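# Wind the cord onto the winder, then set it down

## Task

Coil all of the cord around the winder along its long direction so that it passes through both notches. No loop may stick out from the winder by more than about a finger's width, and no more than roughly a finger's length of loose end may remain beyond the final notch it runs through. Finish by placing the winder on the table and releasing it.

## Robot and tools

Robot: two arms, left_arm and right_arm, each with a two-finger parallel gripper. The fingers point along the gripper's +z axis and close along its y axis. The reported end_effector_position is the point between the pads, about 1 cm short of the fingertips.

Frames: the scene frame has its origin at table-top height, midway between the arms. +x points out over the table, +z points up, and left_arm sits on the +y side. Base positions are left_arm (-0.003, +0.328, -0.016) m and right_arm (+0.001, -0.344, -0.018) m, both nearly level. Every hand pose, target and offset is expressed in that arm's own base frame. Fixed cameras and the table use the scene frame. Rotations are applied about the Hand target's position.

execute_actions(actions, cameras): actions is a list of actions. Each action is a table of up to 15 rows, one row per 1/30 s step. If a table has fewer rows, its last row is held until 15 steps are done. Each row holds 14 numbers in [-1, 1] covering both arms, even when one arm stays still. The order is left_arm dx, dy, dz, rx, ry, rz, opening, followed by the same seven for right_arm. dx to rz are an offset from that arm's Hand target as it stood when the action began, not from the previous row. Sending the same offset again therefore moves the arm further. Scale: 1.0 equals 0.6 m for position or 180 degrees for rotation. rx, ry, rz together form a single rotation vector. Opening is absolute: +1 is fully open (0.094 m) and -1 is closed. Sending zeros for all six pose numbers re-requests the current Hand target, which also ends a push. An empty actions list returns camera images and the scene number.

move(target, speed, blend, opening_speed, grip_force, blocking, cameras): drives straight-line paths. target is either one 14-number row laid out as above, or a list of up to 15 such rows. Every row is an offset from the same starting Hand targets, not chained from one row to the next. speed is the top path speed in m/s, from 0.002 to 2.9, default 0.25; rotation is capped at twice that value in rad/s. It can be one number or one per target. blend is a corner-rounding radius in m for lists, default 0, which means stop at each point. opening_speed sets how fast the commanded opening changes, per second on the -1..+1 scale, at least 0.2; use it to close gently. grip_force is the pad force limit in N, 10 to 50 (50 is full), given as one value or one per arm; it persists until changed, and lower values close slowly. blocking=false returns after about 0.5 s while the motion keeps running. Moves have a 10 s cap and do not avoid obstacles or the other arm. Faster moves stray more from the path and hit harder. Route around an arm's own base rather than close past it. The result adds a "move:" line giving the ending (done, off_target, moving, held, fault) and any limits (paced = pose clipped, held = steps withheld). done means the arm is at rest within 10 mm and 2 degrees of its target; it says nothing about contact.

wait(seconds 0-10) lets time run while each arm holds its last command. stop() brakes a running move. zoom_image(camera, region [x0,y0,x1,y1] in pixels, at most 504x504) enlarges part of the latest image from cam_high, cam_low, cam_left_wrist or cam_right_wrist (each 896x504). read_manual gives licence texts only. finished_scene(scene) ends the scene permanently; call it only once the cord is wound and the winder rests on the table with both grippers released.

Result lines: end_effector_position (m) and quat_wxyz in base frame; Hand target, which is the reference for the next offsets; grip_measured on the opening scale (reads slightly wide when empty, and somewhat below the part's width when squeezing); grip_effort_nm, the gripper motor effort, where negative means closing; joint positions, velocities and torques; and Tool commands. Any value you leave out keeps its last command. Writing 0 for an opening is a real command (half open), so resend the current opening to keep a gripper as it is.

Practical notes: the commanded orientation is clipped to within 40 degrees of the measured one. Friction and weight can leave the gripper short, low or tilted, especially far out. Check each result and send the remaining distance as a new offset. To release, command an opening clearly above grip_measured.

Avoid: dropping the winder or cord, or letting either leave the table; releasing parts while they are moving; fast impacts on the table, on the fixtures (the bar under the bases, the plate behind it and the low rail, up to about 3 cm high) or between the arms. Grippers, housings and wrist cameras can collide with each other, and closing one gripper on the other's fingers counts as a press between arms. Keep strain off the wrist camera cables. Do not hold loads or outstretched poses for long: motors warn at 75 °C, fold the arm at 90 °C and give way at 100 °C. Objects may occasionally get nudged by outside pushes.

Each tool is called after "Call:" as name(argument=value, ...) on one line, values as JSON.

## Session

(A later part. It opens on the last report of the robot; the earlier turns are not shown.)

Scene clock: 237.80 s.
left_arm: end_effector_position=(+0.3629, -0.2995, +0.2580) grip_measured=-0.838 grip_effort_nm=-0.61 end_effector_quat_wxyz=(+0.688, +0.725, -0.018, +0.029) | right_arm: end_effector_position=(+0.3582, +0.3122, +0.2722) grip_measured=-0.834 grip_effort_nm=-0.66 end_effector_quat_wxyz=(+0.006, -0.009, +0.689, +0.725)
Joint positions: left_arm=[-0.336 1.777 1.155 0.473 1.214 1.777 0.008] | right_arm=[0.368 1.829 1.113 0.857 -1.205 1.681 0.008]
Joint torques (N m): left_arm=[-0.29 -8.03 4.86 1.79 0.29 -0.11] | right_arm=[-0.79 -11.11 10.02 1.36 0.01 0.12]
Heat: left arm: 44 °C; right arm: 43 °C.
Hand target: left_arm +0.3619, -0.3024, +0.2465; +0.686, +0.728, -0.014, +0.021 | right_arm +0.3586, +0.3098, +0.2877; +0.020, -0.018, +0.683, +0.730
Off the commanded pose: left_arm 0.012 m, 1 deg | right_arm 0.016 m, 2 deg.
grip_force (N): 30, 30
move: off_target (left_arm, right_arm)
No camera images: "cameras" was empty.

Call:
move(target=[[0,0,0.0308,0,0,0,-0.97,0,0,0,0,0,0,0.0],[0,0,0.0308,0,0,0,-0.97,0,-0.1167,0,0,0,0,0.0],[0,0,0.0308,-0.008,0.6647,0.0473,-0.97,0,-0.1167,0,-0.0007,-0.6647,-0.0527,0.0],[0,0,0.0308,-0.0119,0.986,0.0702,-0.97,0,-0.1167,0,-0.001,-0.986,-0.0781,0.0]], speed=[0.25,0.2,0.5,0.5], blend=[0,0.02,0.02,0], opening_speed=1.5, cameras=["cam_high","cam_left_wrist","cam_right_wrist"])

Scene clock: 244.77 s.
left_arm: end_effector_position=(+0.3653, -0.2999, +0.2547) grip_measured=-0.839 grip_effort_nm=-0.62 end_effector_quat_wxyz=(+0.023, +0.014, +0.740, -0.672) | right_arm: end_effector_position=(+0.3653, +0.2425, +0.2795) grip_measured=-0.002 grip_effort_nm=0.08 end_effector_quat_wxyz=(+0.739, -0.673, +0.002, +0.002)
Joint positions: left_arm=[-0.336 1.777 1.211 0.292 1.208 -1.262 0.008] | right_arm=[0.187 1.855 1.04 1.28 -1.362 -1.109 0.047]
Joint torques (N m): left_arm=[-0.39 -11.79 6.43 2.09 0.33 -0.03] | right_arm=[-0.66 -12.03 6.02 0.84 0.12 0.11]
Heat: left arm: 44 °C; right arm: 42 °C.
Hand target: left_arm +0.3619, -0.3024, +0.2650; +0.034, +0.027, +0.735, -0.676 | right_arm +0.3585, +0.2399, +0.2875; +0.739, -0.674, -0.006, -0.007
Off the commanded pose: left_arm 0.011 m, 2 deg | right_arm 0.011 m, 1 deg.
grip_force (N): 30, 30
move: off_target (left_arm, right_arm)
camera_calibration:
cam_left_wrist: T_world_to_cam=[[-0.201229, -0.162771, 0.965926, -0.208291], [-0.769563, 0.636361, -0.053086, 0.49812], [-0.606036, -0.754023, -0.253317, 0.182481], [0, 0, 0, 1]] pos_world=[0.452011, -0.213292, 0.273862]
cam_right_wrist: T_world_to_cam=[[0.143705, -0.0476553, 0.988473, -0.305396], [0.758547, -0.636191, -0.14095, -0.0695969], [0.635574, 0.770058, -0.0552749, -0.281412], [0, 0, 0, 1]] pos_world=[0.275538, 0.157873, 0.276511]
Images, in order (width x height): cam_high 896x504, cam_left_wrist 896x504, cam_right_wrist 896x504.

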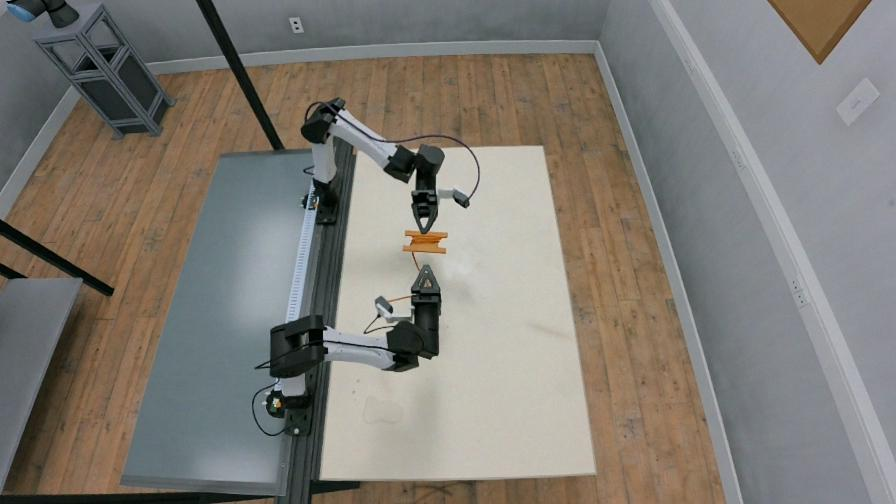

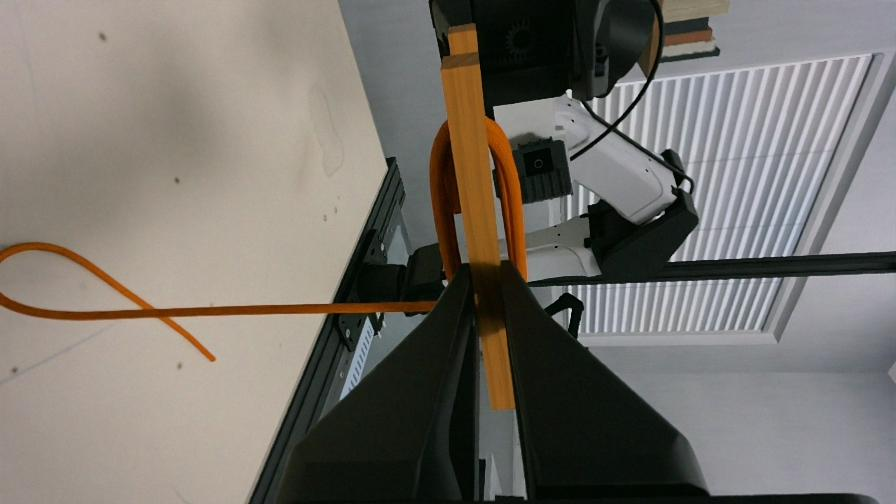

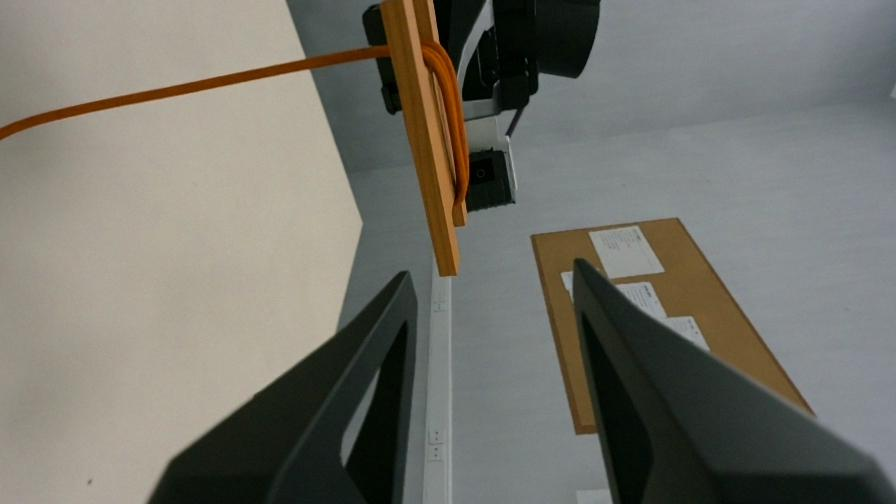

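Call:
zoom_image(camera="cam_high", region=[375, 215, 475, 295])

Call:
zoom_image(camera="cam_right_wrist", region=[360, 0, 500, 140])

Call:
zoom_image(camera="cam_right_wrist", region=[380, 140, 520, 290])

Scaled by 5.040 from the camera's 896x504 image, which has a finer 1280x720 frame.

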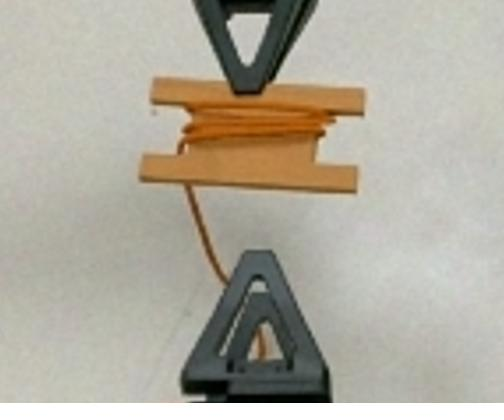

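Scaled by 3.600 from the camera's 896x504 image, which has a finer 1280x720 frame.

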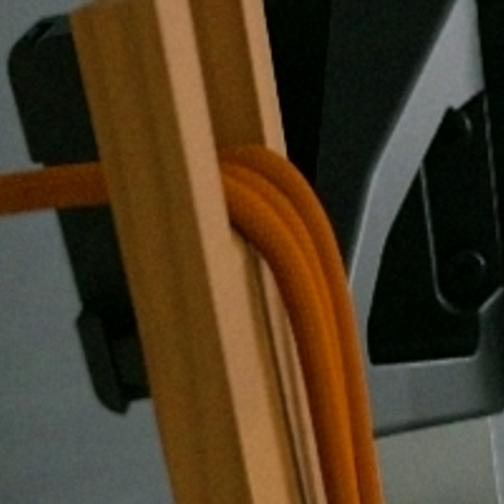

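Scaled by 3.360 from the camera's 896x504 image, which has a finer 1280x720 frame.

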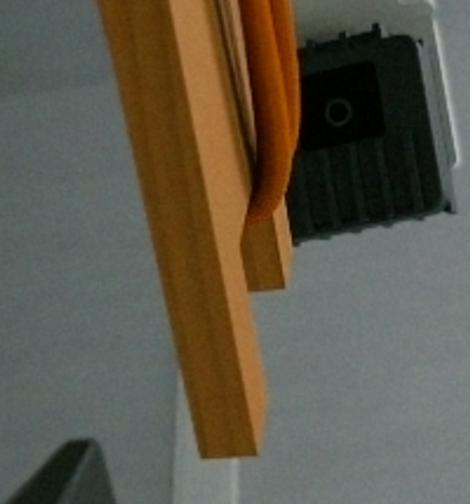

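Call:
move(target=[0,0,0,0,0,0,-0.97,0,0.111,-0.005,0.0064,-0.0139,0,0.0], speed=0.2, cameras=["cam_right_wrist"])

Scene clock: 248.77 s.
left_arm: end_effector_position=(+0.3653, -0.3000, +0.2548) grip_measured=-0.839 grip_effort_nm=-0.62 end_effector_quat_wxyz=(+0.023, +0.014, +0.740, -0.672) | right_arm: end_effector_position=(+0.3516, +0.3060, +0.2702) grip_measured=-0.002 grip_effort_nm=0.08 end_effector_quat_wxyz=(+0.741, -0.672, -0.013, -0.002)
Joint positions: left_arm=[-0.336 1.777 1.211 0.293 1.208 -1.262 0.008] | right_arm=[0.359 1.855 1.053 1.084 -1.216 -1.326 0.047]
Joint torques (N m): left_arm=[-0.31 -11.81 6.46 2.09 0.33 -0.02] | right_arm=[-0.66 -9.06 11.89 1.03 0.19 0.13]
Heat: left arm: 44 °C; right arm: 41 °C.
Hand target: left_arm +0.3619, -0.3024, +0.2650; +0.034, +0.027, +0.735, -0.676 | right_arm +0.3587, +0.3064, +0.2846; +0.745, -0.666, -0.022, -0.022
Off the commanded pose: left_arm 0.011 m, 2 deg | right_arm 0.016 m, 3 deg.
grip_force (N): 30, 30
move: off_target (left_arm, right_arm)
camera_calibration:
cam_right_wrist: T_world_to_cam=[[0.118893, -0.0498051, 0.991657, -0.282747], [0.770815, -0.624914, -0.123801, -0.0325407], [0.625866, 0.779103, -0.0359072, -0.32666], [0, 0, 0, 1]] pos_world=[0.263145, 0.220085, 0.26463]
Images, in order (width x height): cam_right_wrist 896x504.

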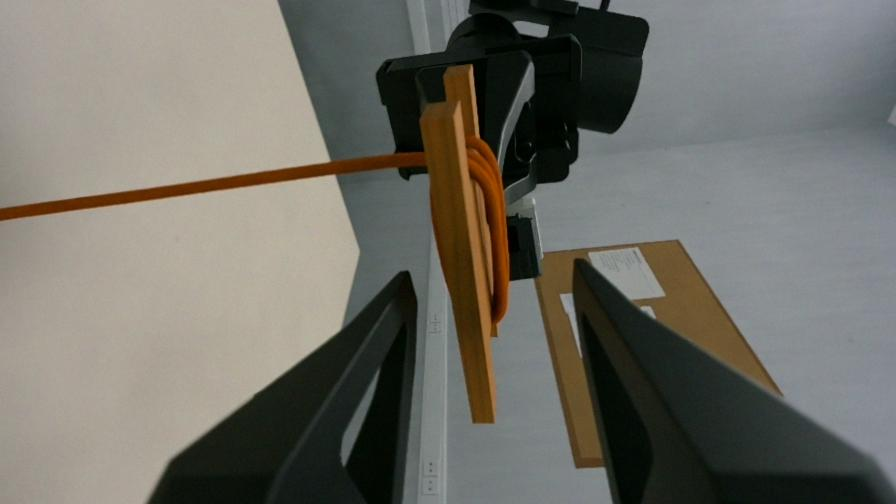

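Call:
zoom_image(camera="cam_right_wrist", region=[420, 250, 540, 350])

Scaled by 4.200 from the camera's 896x504 image, which has a finer 1280x720 frame.

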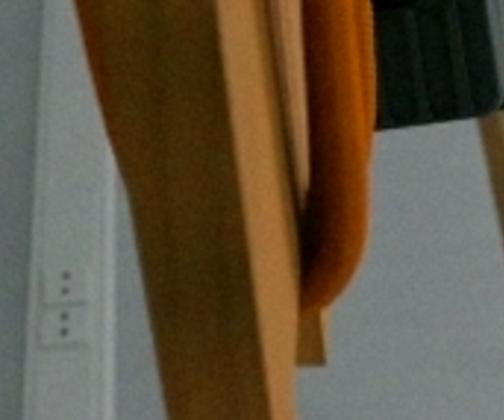

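Call:
move(target=[0,0,0,0,0,0,-0.97,0,0.0083,-0.0493,0,0,0,0.0], speed=0.15, cameras=["cam_right_wrist"])

Scene clock: 251.37 s.
left_arm: end_effector_position=(+0.3653, -0.3000, +0.2548) grip_measured=-0.839 grip_effort_nm=-0.62 end_effector_quat_wxyz=(+0.023, +0.014, +0.740, -0.672) | right_arm: end_effector_position=(+0.3565, +0.3102, +0.2574) grip_measured=-0.002 grip_effort_nm=0.08 end_effector_quat_wxyz=(+0.743, -0.668, -0.022, -0.014)
Joint positions: left_arm=[-0.336 1.777 1.211 0.293 1.208 -1.262 0.008] | right_arm=[0.365 1.907 1.053 1.152 -1.204 -1.343 0.047]
Joint torques (N m): left_arm=[-0.39 -11.85 6.49 2.08 0.33 -0.03] | right_arm=[-0.06 -7.97 7.6 1.26 0.19 0.14]
Heat: left arm: 45 °C; right arm: 41 °C.
Hand target: left_arm +0.3619, -0.3024, +0.2650; +0.034, +0.027, +0.735, -0.676 | right_arm +0.3586, +0.3115, +0.2551; +0.745, -0.666, -0.022, -0.022
Off the commanded pose: left_arm 0.011 m, 2 deg | right_arm 0.003 m, 1 deg.
grip_force (N): 30, 30
move: off_target (left_arm)
camera_calibration:
cam_right_wrist: T_world_to_cam=[[0.0885226, -0.0592565, 0.99431, -0.257415], [0.770111, -0.629033, -0.10605, -0.0383335], [0.631738, 0.775117, -0.0100495, -0.340924], [0, 0, 0, 1]] pos_world=[0.267683, 0.224889, 0.248458]
Images, in order (width x height): cam_right_wrist 896x504.

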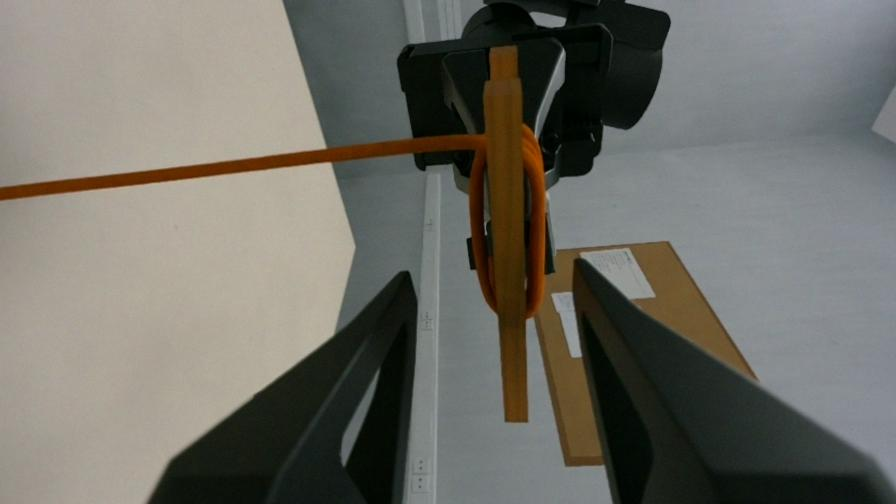

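Call:
zoom_image(camera="cam_right_wrist", region=[450, 250, 570, 350])

Call:
zoom_image(camera="cam_right_wrist", region=[450, 40, 570, 140])

Call:
zoom_image(camera="cam_right_wrist", region=[450, 350, 570, 450])

Scaled by 4.200 from the camera's 896x504 image, which has a finer 1280x720 frame.

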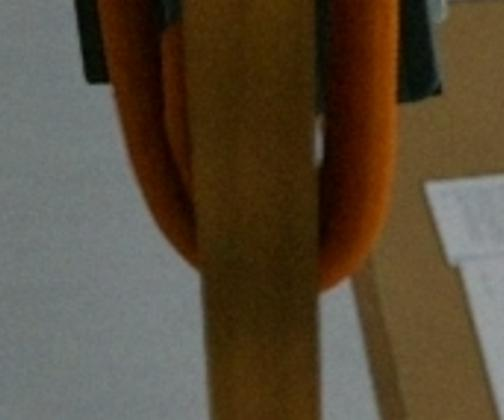

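Scaled by 4.200 from the camera's 896x504 image, which has a finer 1280x720 frame.

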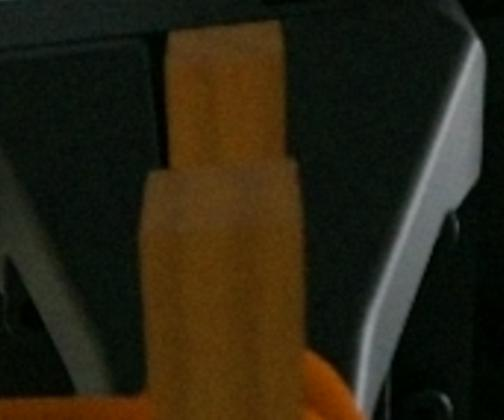

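Scaled by 4.200 from the camera's 896x504 image, which has a finer 1280x720 frame.

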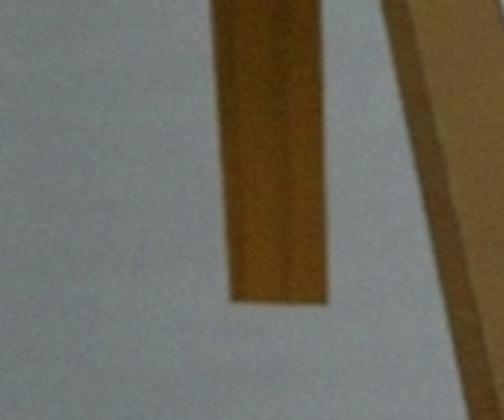

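Call:
move(target=[0,0,0,0,0,0,-0.97,0,-0.0017,0.0283,0,0,0,0.0], speed=0.15, cameras=["cam_right_wrist"])

Scene clock: 253.60 s.
left_arm: end_effector_position=(+0.3653, -0.3000, +0.2548) grip_measured=-0.839 grip_effort_nm=-0.62 end_effector_quat_wxyz=(+0.023, +0.014, +0.740, -0.672) | right_arm: end_effector_position=(+0.3575, +0.3106, +0.2536) grip_measured=-0.002 grip_effort_nm=0.08 end_effector_quat_wxyz=(+0.740, -0.673, -0.012, -0.005)
Joint positions: left_arm=[-0.336 1.777 1.211 0.293 1.208 -1.262 0.008] | right_arm=[0.365 1.907 1.053 1.123 -1.204 -1.343 0.047]
Joint torques (N m): left_arm=[-0.38 -11.85 6.45 2.1 0.34 -0.03] | right_arm=[-0.31 -11.59 10.06 1.05 0.15 0.21]
Heat: left arm: 45 °C; right arm: 41 °C.
Hand target: left_arm +0.3619, -0.3024, +0.2650; +0.034, +0.027, +0.735, -0.676 | right_arm +0.3586, +0.3104, +0.2720; +0.745, -0.666, -0.022, -0.022
Off the commanded pose: left_arm 0.011 m, 2 deg | right_arm 0.018 m, 2 deg.
grip_force (N): 30, 30
move: off_target (left_arm, right_arm)
camera_calibration:
cam_right_wrist: T_world_to_cam=[[0.11583, -0.0488775, 0.992066, -0.266058], [0.767049, -0.630152, -0.120605, -0.034134], [0.631047, 0.774932, -0.0354992, -0.335247], [0, 0, 0, 1]] pos_world=[0.268556, 0.22528, 0.247929]
Images, in order (width x height): cam_right_wrist 896x504.

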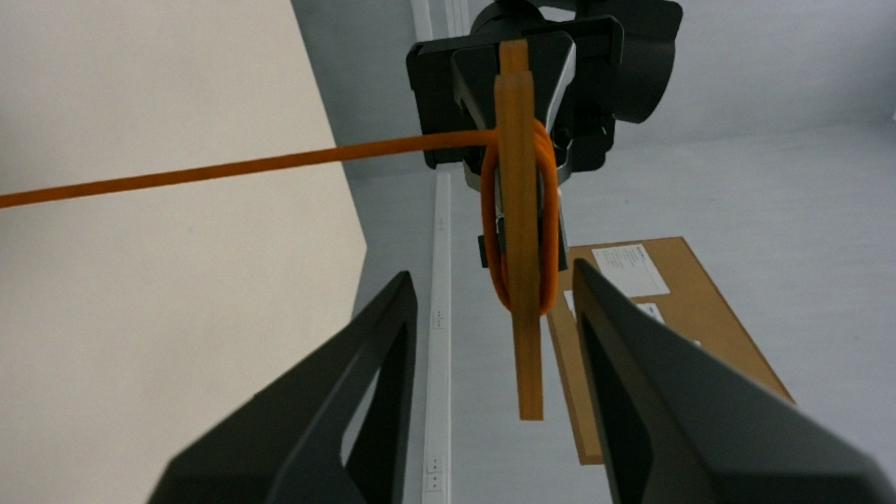

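Call:
move(target=[0,0,0,0,0,0,-0.97,-0.0017,0,0.0208,0,0,0,0.0], speed=0.15, cameras=["cam_right_wrist"])

Scene clock: 254.87 s.
left_arm: end_effector_position=(+0.3653, -0.3000, +0.2548) grip_measured=-0.839 grip_effort_nm=-0.62 end_effector_quat_wxyz=(+0.023, +0.014, +0.740, -0.672) | right_arm: end_effector_position=(+0.3564, +0.3102, +0.2559) grip_measured=-0.002 grip_effort_nm=0.08 end_effector_quat_wxyz=(+0.737, -0.676, -0.003, +0.003)
Joint positions: left_arm=[-0.336 1.777 1.211 0.293 1.208 -1.262 0.008] | right_arm=[0.365 1.888 1.053 1.08 -1.204 -1.343 0.047]
Joint torques (N m): left_arm=[-0.34 -11.81 6.46 2.1 0.33 -0.03] | right_arm=[-0.24 -12.56 11.71 1.05 0.15 0.22]
Heat: left arm: 45 °C; right arm: 41 °C.
Hand target: left_arm +0.3619, -0.3024, +0.2650; +0.034, +0.027, +0.735, -0.676 | right_arm +0.3576, +0.3105, +0.2844; +0.745, -0.666, -0.022, -0.022
Off the commanded pose: left_arm 0.011 m, 2 deg | right_arm 0.029 m, 4 deg.
grip_force (N): 30, 30
move: off_target (left_arm, right_arm)
camera_calibration:
cam_right_wrist: T_world_to_cam=[[0.138085, -0.0403247, 0.989599, -0.278226], [0.764213, -0.631237, -0.132358, -0.028929], [0.630009, 0.774541, -0.056348, -0.328261], [0, 0, 0, 1]] pos_world=[0.267334, 0.224771, 0.253006]
Images, in order (width x height): cam_right_wrist 896x504.

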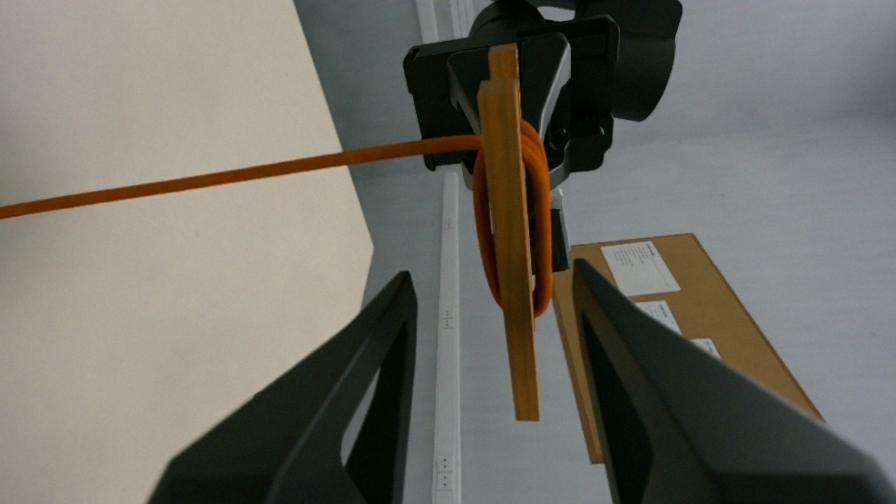

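Call:
move(target=[0,0,0,0,0,0,-0.97,0,0,0.0125,0,0,0,0.0], speed=0.15, cameras=["cam_right_wrist"])

Scene clock: 256.10 s.
left_arm: end_effector_position=(+0.3653, -0.3000, +0.2548) grip_measured=-0.839 grip_effort_nm=-0.62 end_effector_quat_wxyz=(+0.023, +0.014, +0.740, -0.672) | right_arm: end_effector_position=(+0.3569, +0.3104, +0.2637) grip_measured=-0.002 grip_effort_nm=0.08 end_effector_quat_wxyz=(+0.737, -0.675, -0.004, +0.002)
Joint positions: left_arm=[-0.336 1.777 1.211 0.293 1.208 -1.262 0.008] | right_arm=[0.365 1.874 1.069 1.051 -1.204 -1.343 0.047]
Joint torques (N m): left_arm=[-0.35 -11.81 6.45 2.09 0.33 -0.03] | right_arm=[-0.23 -12.51 11.78 1.06 0.15 0.22]
Heat: left arm: 45 °C; right arm: 41 °C.
Hand target: left_arm +0.3619, -0.3024, +0.2650; +0.034, +0.027, +0.735, -0.676 | right_arm +0.3576, +0.3104, +0.2920; +0.745, -0.666, -0.022, -0.022
Off the commanded pose: left_arm 0.011 m, 2 deg | right_arm 0.028 m, 4 deg.
grip_force (N): 30, 30
move: off_target (left_arm, right_arm)
camera_calibration:
cam_right_wrist: T_world_to_cam=[[0.13659, -0.0409028, 0.989783, -0.285327], [0.764397, -0.631179, -0.13157, -0.0284473], [0.630111, 0.774558, -0.0549466, -0.3287], [0, 0, 0, 1]] pos_world=[0.267836, 0.224972, 0.260608]
Images, in order (width x height): cam_right_wrist 896x504.

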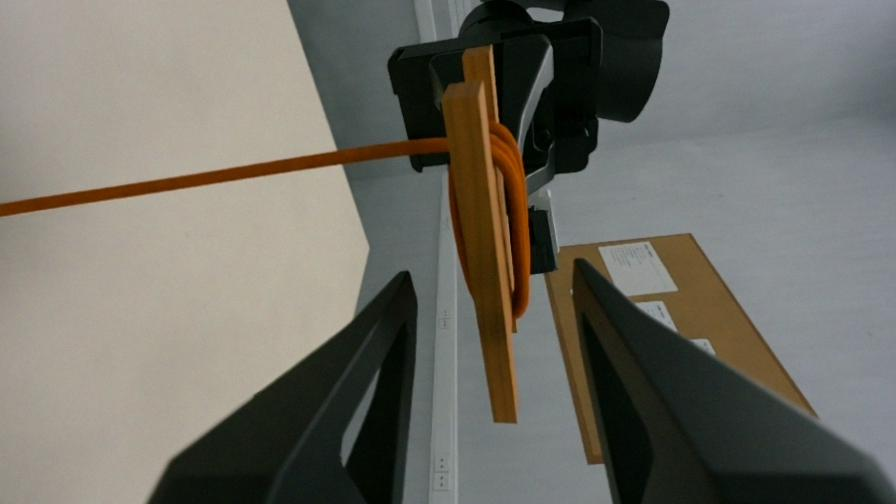

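Call:
move(target=[0,0,0,0,0,0,-0.97,0,0,0,0,0,0,-0.97], opening_speed=1.0, cameras=[])

Scene clock: 258.70 s.
left_arm: end_effector_position=(+0.3653, -0.3000, +0.2549) grip_measured=-0.839 grip_effort_nm=-0.62 end_effector_quat_wxyz=(+0.021, +0.012, +0.740, -0.672) | right_arm: end_effector_position=(+0.3570, +0.3104, +0.2634) grip_measured=-0.834 grip_effort_nm=-0.66 end_effector_quat_wxyz=(+0.737, -0.676, -0.003, +0.002)
Joint positions: left_arm=[-0.336 1.777 1.211 0.294 1.208 -1.27 0.008] | right_arm=[0.365 1.874 1.069 1.049 -1.204 -1.345 0.008]
Joint torques (N m): left_arm=[-0.34 -11.78 6.45 2.07 0.32 0.06] | right_arm=[-0.23 -12.53 11.77 1.04 0.14 0.22]
Heat: left arm: 45 °C; right arm: 42 °C.
Hand target: left_arm +0.3619, -0.3024, +0.2650; +0.034, +0.027, +0.735, -0.676 | right_arm +0.3576, +0.3104, +0.2920; +0.745, -0.666, -0.022, -0.022
Off the commanded pose: left_arm 0.011 m, 2 deg | right_arm 0.029 m, 4 deg.
grip_force (N): 30, 30
move: off_target (left_arm, right_arm)
No camera images: "cameras" was empty.

Call:
move(target=[[0,0,0,0,0,0,0.0,0,0,0,0,0,0,-0.97],[0,0.1167,0,0,0,0,0.0,0,0,0,0,0,0,-0.97],[0,0.1167,0,0.009,-0.6647,-0.0507,0.0,0,0,0,-0.0027,0.6627,0.0673,-0.97],[0,0.1167,0,0.0134,-0.986,-0.0752,0.0,0,0,0,0.004,-0.983,-0.0999,-0.97]], speed=[0.25,0.2,0.5,0.5], blend=[0,0.02,0.02,0], opening_speed=1.5, cameras=["cam_high","cam_left_wrist","cam_right_wrist"])

Scene clock: 266.70 s.
left_arm: end_effector_position=(+0.3634, -0.2317, +0.2410) grip_measured=-0.001 grip_effort_nm=0.12 end_effector_quat_wxyz=(+0.680, +0.733, +0.010, +0.000) | right_arm: end_effector_position=(+0.3570, +0.3104, +0.2703) grip_measured=-0.835 grip_effort_nm=-0.66 end_effector_quat_wxyz=(-0.014, +0.011, +0.684, +0.729)
Joint positions: left_arm=[-0.16 1.731 1.124 0.196 1.381 1.962 0.047] | right_arm=[0.365 1.837 1.09 0.926 -1.203 1.773 0.008]
Joint torques (N m): left_arm=[0.13 -12.81 8.72 1.44 0.5 -0.1] | right_arm=[-0.32 -10.76 11.43 1.5 0.03 0.12]
Heat: left arm: 46 °C; right arm: 42 °C.
Hand target: left_arm +0.3619, -0.2324, +0.2649; +0.682, +0.731, -0.014, +0.022 | right_arm +0.3576, +0.3104, +0.2919; +0.008, -0.010, +0.674, +0.738
Off the commanded pose: left_arm 0.024 m, 4 deg | right_arm 0.022 m, 4 deg.
grip_force (N): 30, 30
move: off_target (left_arm, right_arm)
camera_calibration:
cam_left_wrist: T_world_to_cam=[[0.138788, 0.0102349, -0.990269, 0.203586], [0.756803, 0.643851, 0.112722, -0.140417], [0.638739, -0.765083, 0.0816131, -0.306232], [0, 0, 0, 1]] pos_world=[0.273615, -0.145969, 0.242426]
cam_right_wrist: T_world_to_cam=[[-0.173516, 0.107109, -0.978989, 0.305039], [-0.753645, -0.654353, 0.0619848, 0.469263], [-0.633965, 0.748565, 0.194263, 0.0635765], [0, 0, 0, 1]] pos_world=[0.446892, 0.2268, 0.257192]
Images, in order (width x height): cam_high 896x504, cam_left_wrist 896x504, cam_right_wrist 896x504.

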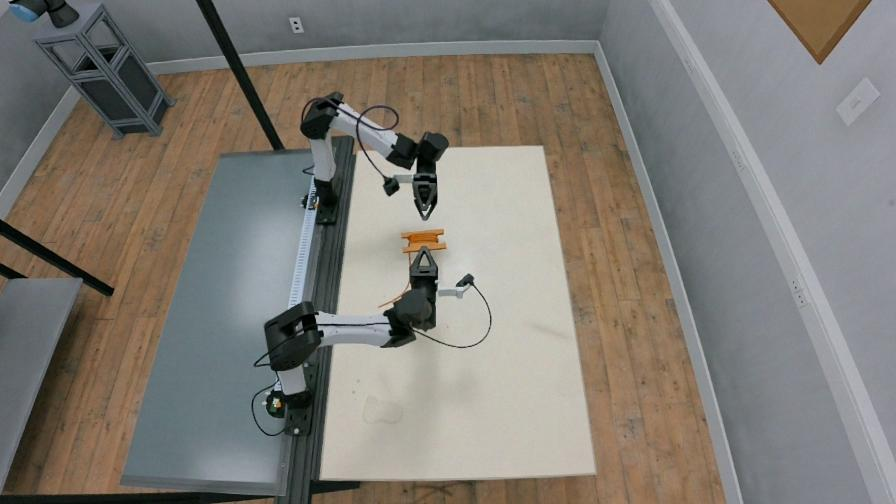

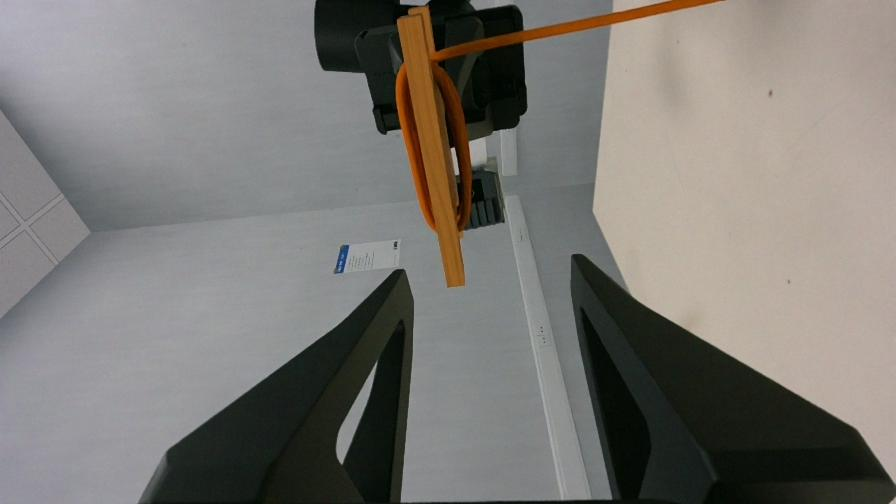

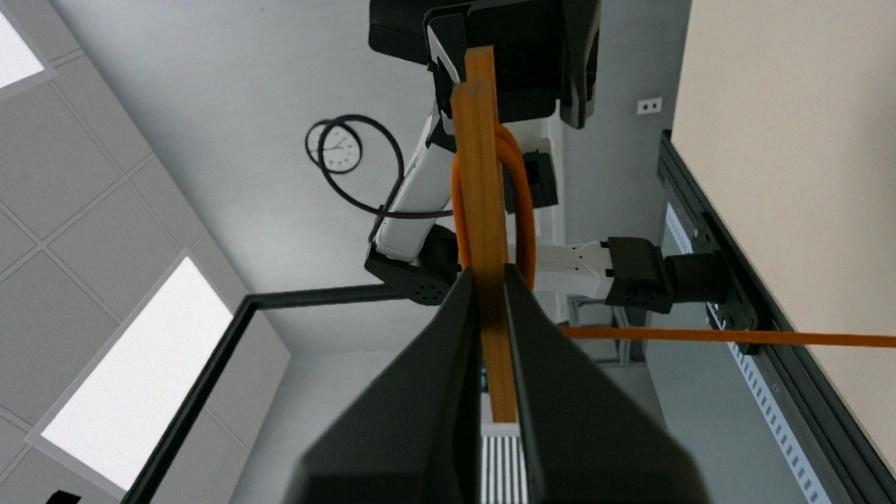

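Call:
zoom_image(camera="cam_high", region=[360, 215, 470, 315])

Call:
zoom_image(camera="cam_left_wrist", region=[370, 0, 510, 140])

Call:
zoom_image(camera="cam_left_wrist", region=[390, 180, 500, 300])

Scaled by 4.582 from the camera's 896x504 image, which has a finer 1280x720 frame.

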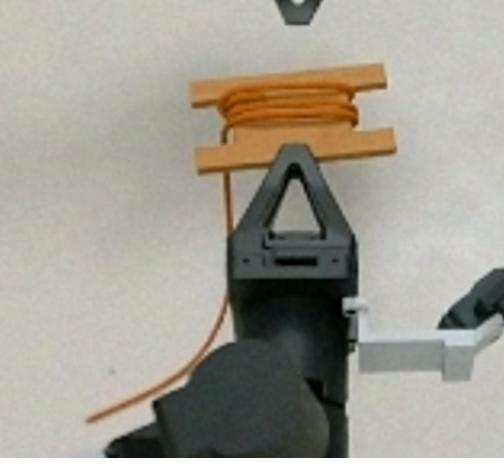

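Scaled by 3.600 from the camera's 896x504 image, which has a finer 1280x720 frame.

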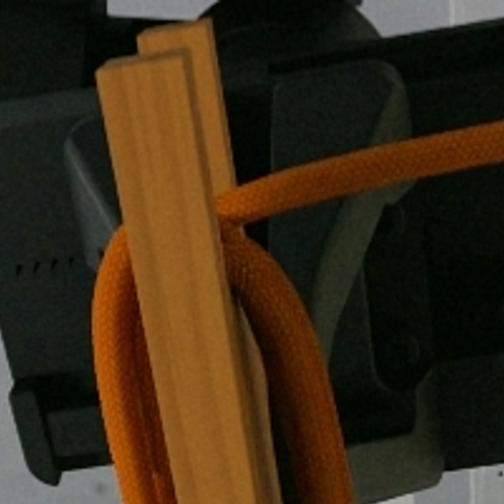

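Scaled by 4.200 from the camera's 896x504 image, which has a finer 1280x720 frame.

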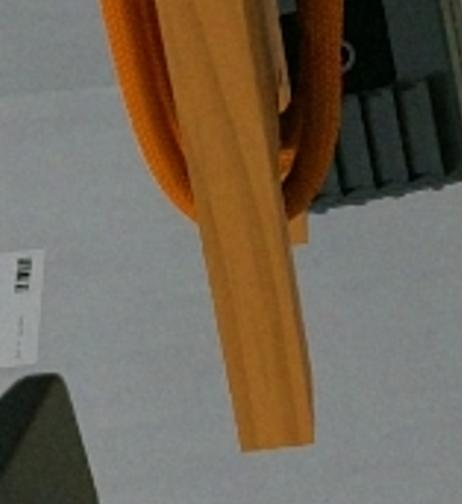

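Call:
zoom_image(camera="cam_left_wrist", region=[390, 5, 450, 65])

Call:
zoom_image(camera="cam_left_wrist", region=[425, 240, 485, 300])

Scaled by 8.400 from the camera's 896x504 image, which has a finer 1280x720 frame.

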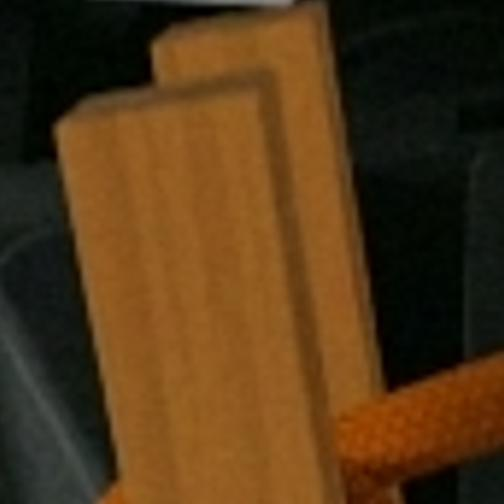

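Scaled by 8.400 from the camera's 896x504 image, which has a finer 1280x720 frame.

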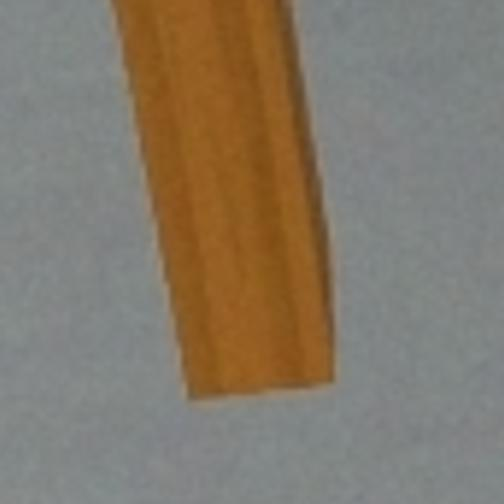

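Call:
move(target=[0.005,-0.1177,0.001,0,0.0083,0,0.0,0,0,0,0,0,0,-0.97], speed=0.2, cameras=["cam_left_wrist"])

Scene clock: 270.37 s.
left_arm: end_effector_position=(+0.3594, -0.2993, +0.2602) grip_measured=-0.001 grip_effort_nm=0.12 end_effector_quat_wxyz=(+0.679, +0.734, +0.000, +0.008) | right_arm: end_effector_position=(+0.3570, +0.3104, +0.2703) grip_measured=-0.835 grip_effort_nm=-0.66 end_effector_quat_wxyz=(-0.014, +0.011, +0.684, +0.729)
Joint positions: left_arm=[-0.338 1.756 1.181 0.353 1.213 1.791 0.047] | right_arm=[0.365 1.837 1.09 0.927 -1.203 1.774 0.008]
Joint torques (N m): left_arm=[-0.03 -7.88 8.66 1.79 0.36 -0.25] | right_arm=[-0.32 -10.76 11.45 1.5 0.03 0.12]
Heat: left arm: 46 °C; right arm: 42 °C.
Hand target: left_arm +0.3649, -0.3029, +0.2655; +0.682, +0.731, -0.005, +0.013 | right_arm +0.3576, +0.3104, +0.2919; +0.008, -0.010, +0.674, +0.738
Off the commanded pose: left_arm 0.008 m, 1 deg | right_arm 0.022 m, 4 deg.
grip_force (N): 30, 30
move: off_target (right_arm)
camera_calibration:
cam_left_wrist: T_world_to_cam=[[0.163386, 0.0114512, -0.986496, 0.21442], [0.757365, 0.639334, 0.132858, -0.102857], [0.632221, -0.768844, 0.0957851, -0.359599], [0, 0, 0, 1]] pos_world=[0.270214, -0.213171, 0.259634]
Images, in order (width x height): cam_left_wrist 896x504.

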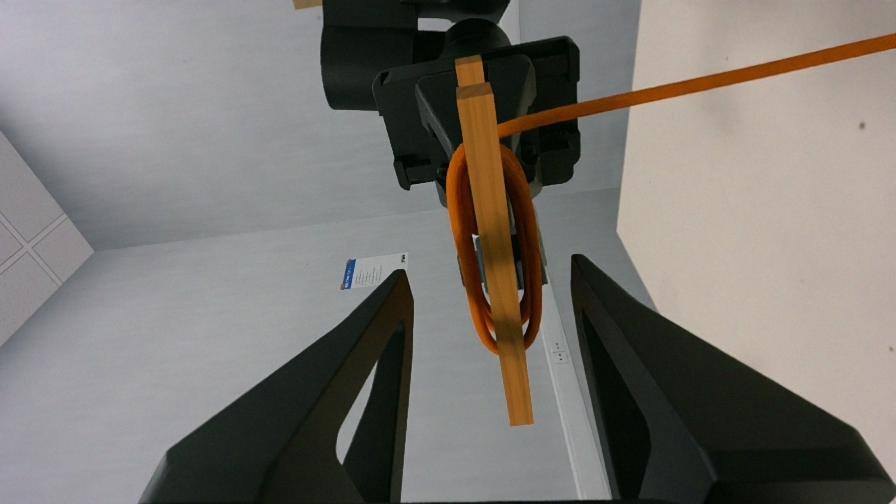

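Call:
zoom_image(camera="cam_left_wrist", region=[450, 250, 570, 350])

Scaled by 4.200 from the camera's 896x504 image, which has a finer 1280x720 frame.

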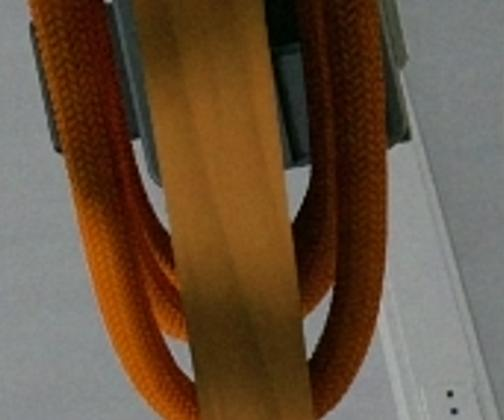

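Call:
move(target=[0,0,-0.0133,0,0,0,-0.97,0,0,0,0,0,0,-0.97], opening_speed=1.0, cameras=[])

Scene clock: 273.53 s.
left_arm: end_effector_position=(+0.3620, -0.3002, +0.2596) grip_measured=-0.838 grip_effort_nm=-0.61 end_effector_quat_wxyz=(+0.682, +0.732, -0.002, +0.011) | right_arm: end_effector_position=(+0.3567, +0.3102, +0.2727) grip_measured=-0.835 grip_effort_nm=-0.66 end_effector_quat_wxyz=(-0.008, +0.005, +0.682, +0.732)
Joint positions: left_arm=[-0.338 1.767 1.181 0.383 1.212 1.781 0.008] | right_arm=[0.365 1.837 1.09 0.944 -1.203 1.774 0.008]
Joint torques (N m): left_arm=[0.03 -7.95 6.98 1.8 0.32 -0.12] | right_arm=[-0.32 -10.69 11.51 1.33 0.03 0.12]
Heat: left arm: 46 °C; right arm: 41 °C.
Hand target: left_arm +0.3650, -0.3029, +0.2574; +0.682, +0.731, -0.005, +0.013 | right_arm +0.3576, +0.3104, +0.2920; +0.008, -0.010, +0.674, +0.738
Off the commanded pose: left_arm 0.005 m, 0 deg | right_arm 0.019 m, 3 deg.
grip_force (N): 30, 30
move: off_target (right_arm)
No camera images: "cameras" was empty.

Call:
move(target=[[0,0,0.0133,0,0,0,-0.97,0,0,-0.0075,0,0,0,0.0],[0,0,0.0133,0,0,0,-0.97,0,-0.1167,-0.0075,0,0,0,0.0],[0,0,0.0133,-0.008,0.6653,0.0369,-0.97,0,-0.1167,-0.0075,0.0027,-0.6633,-0.0571,0.0],[0,0,0.0133,-0.0119,0.987,0.0548,-0.97,0,-0.1167,-0.0075,-0.004,0.984,0.0847,0.0]], speed=[0.25,0.2,0.5,0.5], blend=[0,0.02,0.02,0], opening_speed=1.5, cameras=["cam_high","cam_left_wrist","cam_right_wrist"])

Scene clock: 280.47 s.
left_arm: end_effector_position=(+0.3633, -0.3013, +0.2758) grip_measured=-0.839 grip_effort_nm=-0.62 end_effector_quat_wxyz=(+0.029, +0.024, +0.720, -0.693) | right_arm: end_effector_position=(+0.3626, +0.2435, +0.2781) grip_measured=-0.002 grip_effort_nm=0.08 end_effector_quat_wxyz=(+0.734, -0.679, -0.018, -0.010)
Joint positions: left_arm=[-0.338 1.767 1.196 0.462 1.222 -1.392 0.008] | right_arm=[0.19 1.84 1.04 1.22 -1.378 -1.196 0.047]
Joint torques (N m): left_arm=[0.13 -8.14 5.12 2.1 0.2 -0.01] | right_arm=[-0.8 -12 6.35 0.84 0.19 0.13]
Heat: left arm: 46 °C; right arm: 41 °C.
Hand target: left_arm +0.3650, -0.3029, +0.2655; +0.025, +0.018, +0.721, -0.692 | right_arm +0.3576, +0.2403, +0.2875; +0.735, -0.677, -0.023, -0.022
Off the commanded pose: left_arm 0.011 m, 1 deg | right_arm 0.011 m, 2 deg.
grip_force (N): 30, 30
move: off_target (left_arm, right_arm)
camera_calibration:
cam_left_wrist: T_world_to_cam=[[-0.224897, -0.104673, 0.968744, -0.203963], [-0.762684, 0.637664, -0.10816, 0.511517], [-0.606411, -0.76317, -0.223241, 0.174712], [0, 0, 0, 1]] pos_world=[0.450202, -0.21419, 0.291917]
cam_right_wrist: T_world_to_cam=[[0.100355, -0.0320526, 0.994435, -0.293411], [0.769688, -0.630852, -0.0980079, -0.0843565], [0.630483, 0.775241, -0.0386387, -0.284538], [0, 0, 0, 1]] pos_world=[0.27377, 0.157964, 0.272517]
Images, in order (width x height): cam_high 896x504, cam_left_wrist 896x504, cam_right_wrist 896x504.

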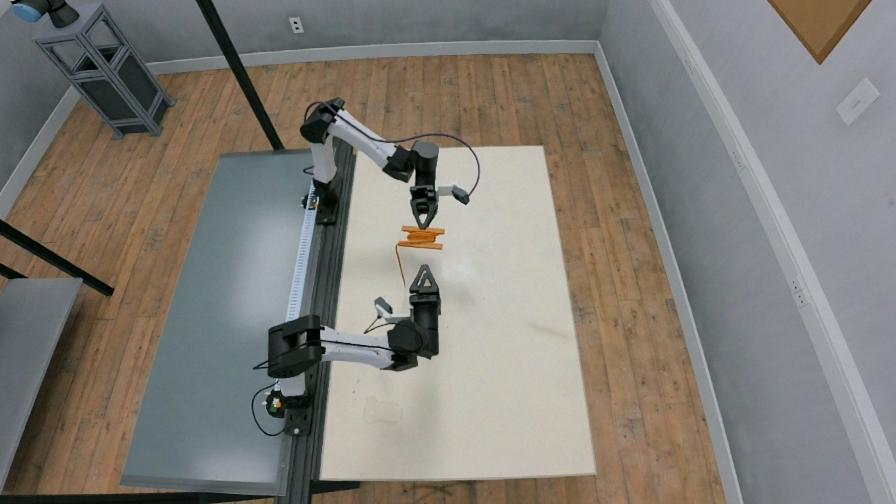

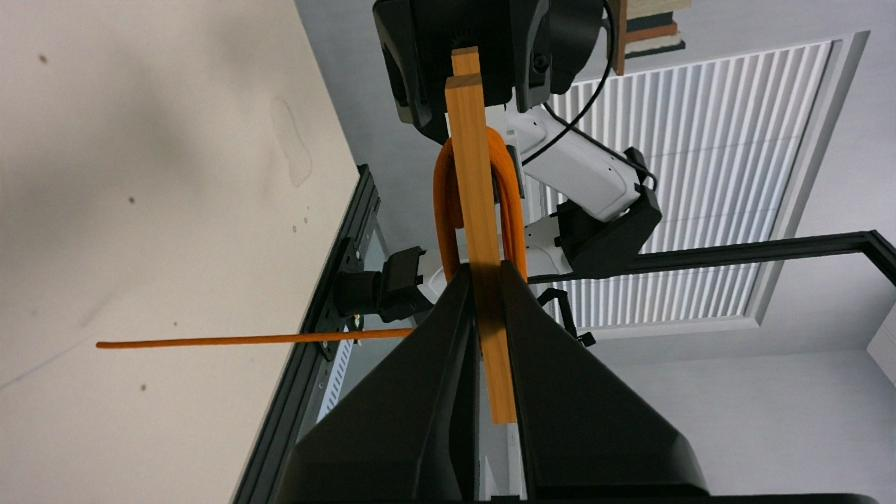

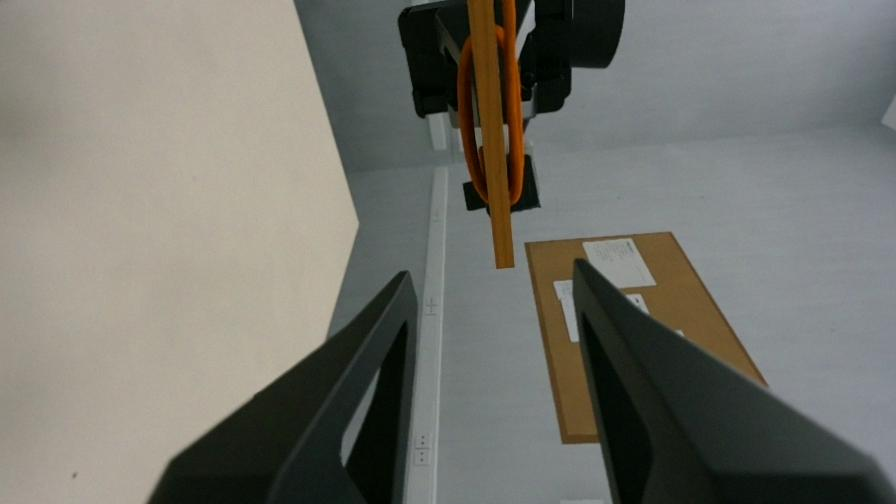

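Call:
execute_actions(actions=[])

Scene clock: 282.33 s.
left_arm: end_effector_position=(+0.3633, -0.3013, +0.2758) grip_measured=-0.839 grip_effort_nm=-0.62 end_effector_quat_wxyz=(+0.029, +0.024, +0.720, -0.693) | right_arm: end_effector_position=(+0.3626, +0.2435, +0.2781) grip_measured=-0.002 grip_effort_nm=0.08 end_effector_quat_wxyz=(+0.734, -0.679, -0.018, -0.010)
Joint positions: left_arm=[-0.338 1.767 1.196 0.462 1.222 -1.392 0.008] | right_arm=[0.19 1.84 1.04 1.22 -1.378 -1.197 0.047]
Joint velocities: within noise
Joint torques (N m): left_arm=[0.1 -8.16 5.12 2.09 0.21 -0.02] | right_arm=[-0.8 -11.99 6.37 0.84 0.19 0.12]
Heat: left arm: 46 °C; right arm: 41 °C.
Hand target: left_arm +0.3650, -0.3029, +0.2655; +0.025, +0.018, +0.721, -0.692 | right_arm +0.3576, +0.2403, +0.2875; +0.735, -0.677, -0.023, -0.022
Tool commands: left_gripper/opening=-0.97 right_gripper/opening=+0.0
Off the commanded pose: left_arm 0.011 m, 1 deg | right_arm 0.011 m, 2 deg.
grip_force (N): 30, 30
camera_calibration:
cam_left_wrist: T_world_to_cam=[[-0.224897, -0.104673, 0.968744, -0.203963], [-0.762684, 0.637664, -0.10816, 0.511517], [-0.606411, -0.76317, -0.223241, 0.174712], [0, 0, 0, 1]] pos_world=[0.450202, -0.21419, 0.291917]
cam_right_wrist: T_world_to_cam=[[0.100278, -0.03199, 0.994445, -0.293314], [0.769699, -0.630855, -0.0979091, -0.0844728], [0.630482, 0.775241, -0.0386385, -0.284604], [0, 0, 0, 1]] pos_world=[0.27387, 0.157964, 0.272417]

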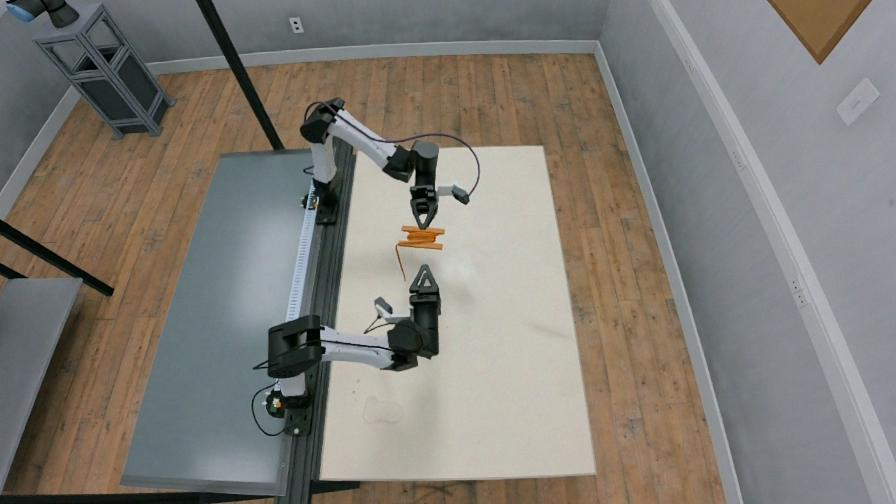

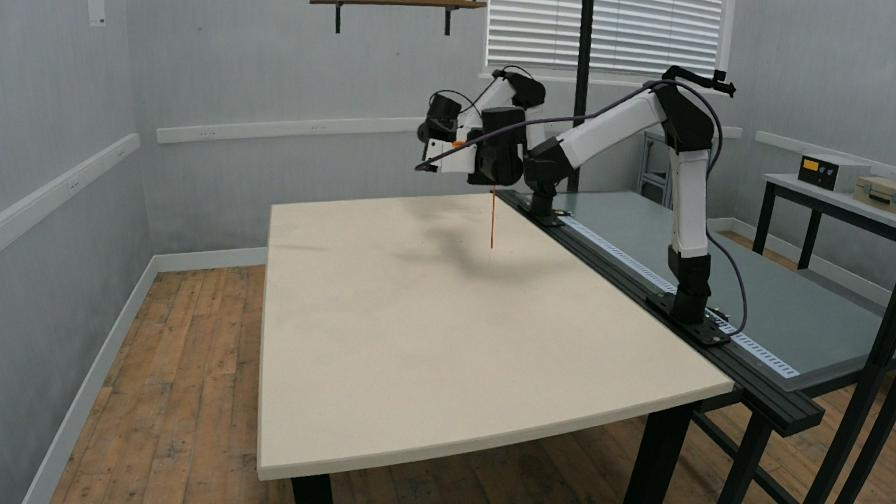

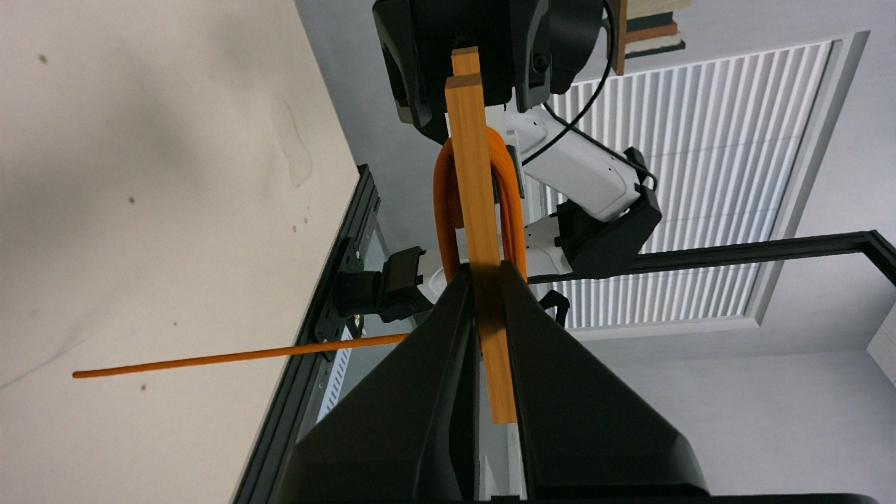

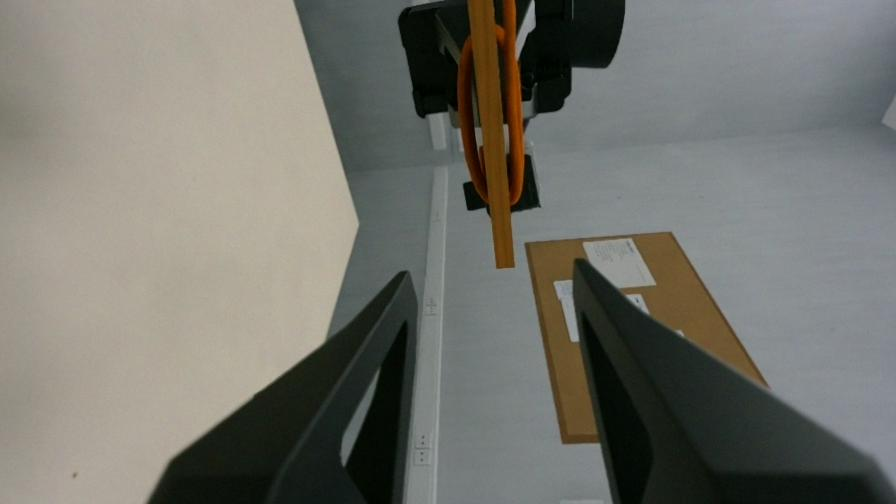

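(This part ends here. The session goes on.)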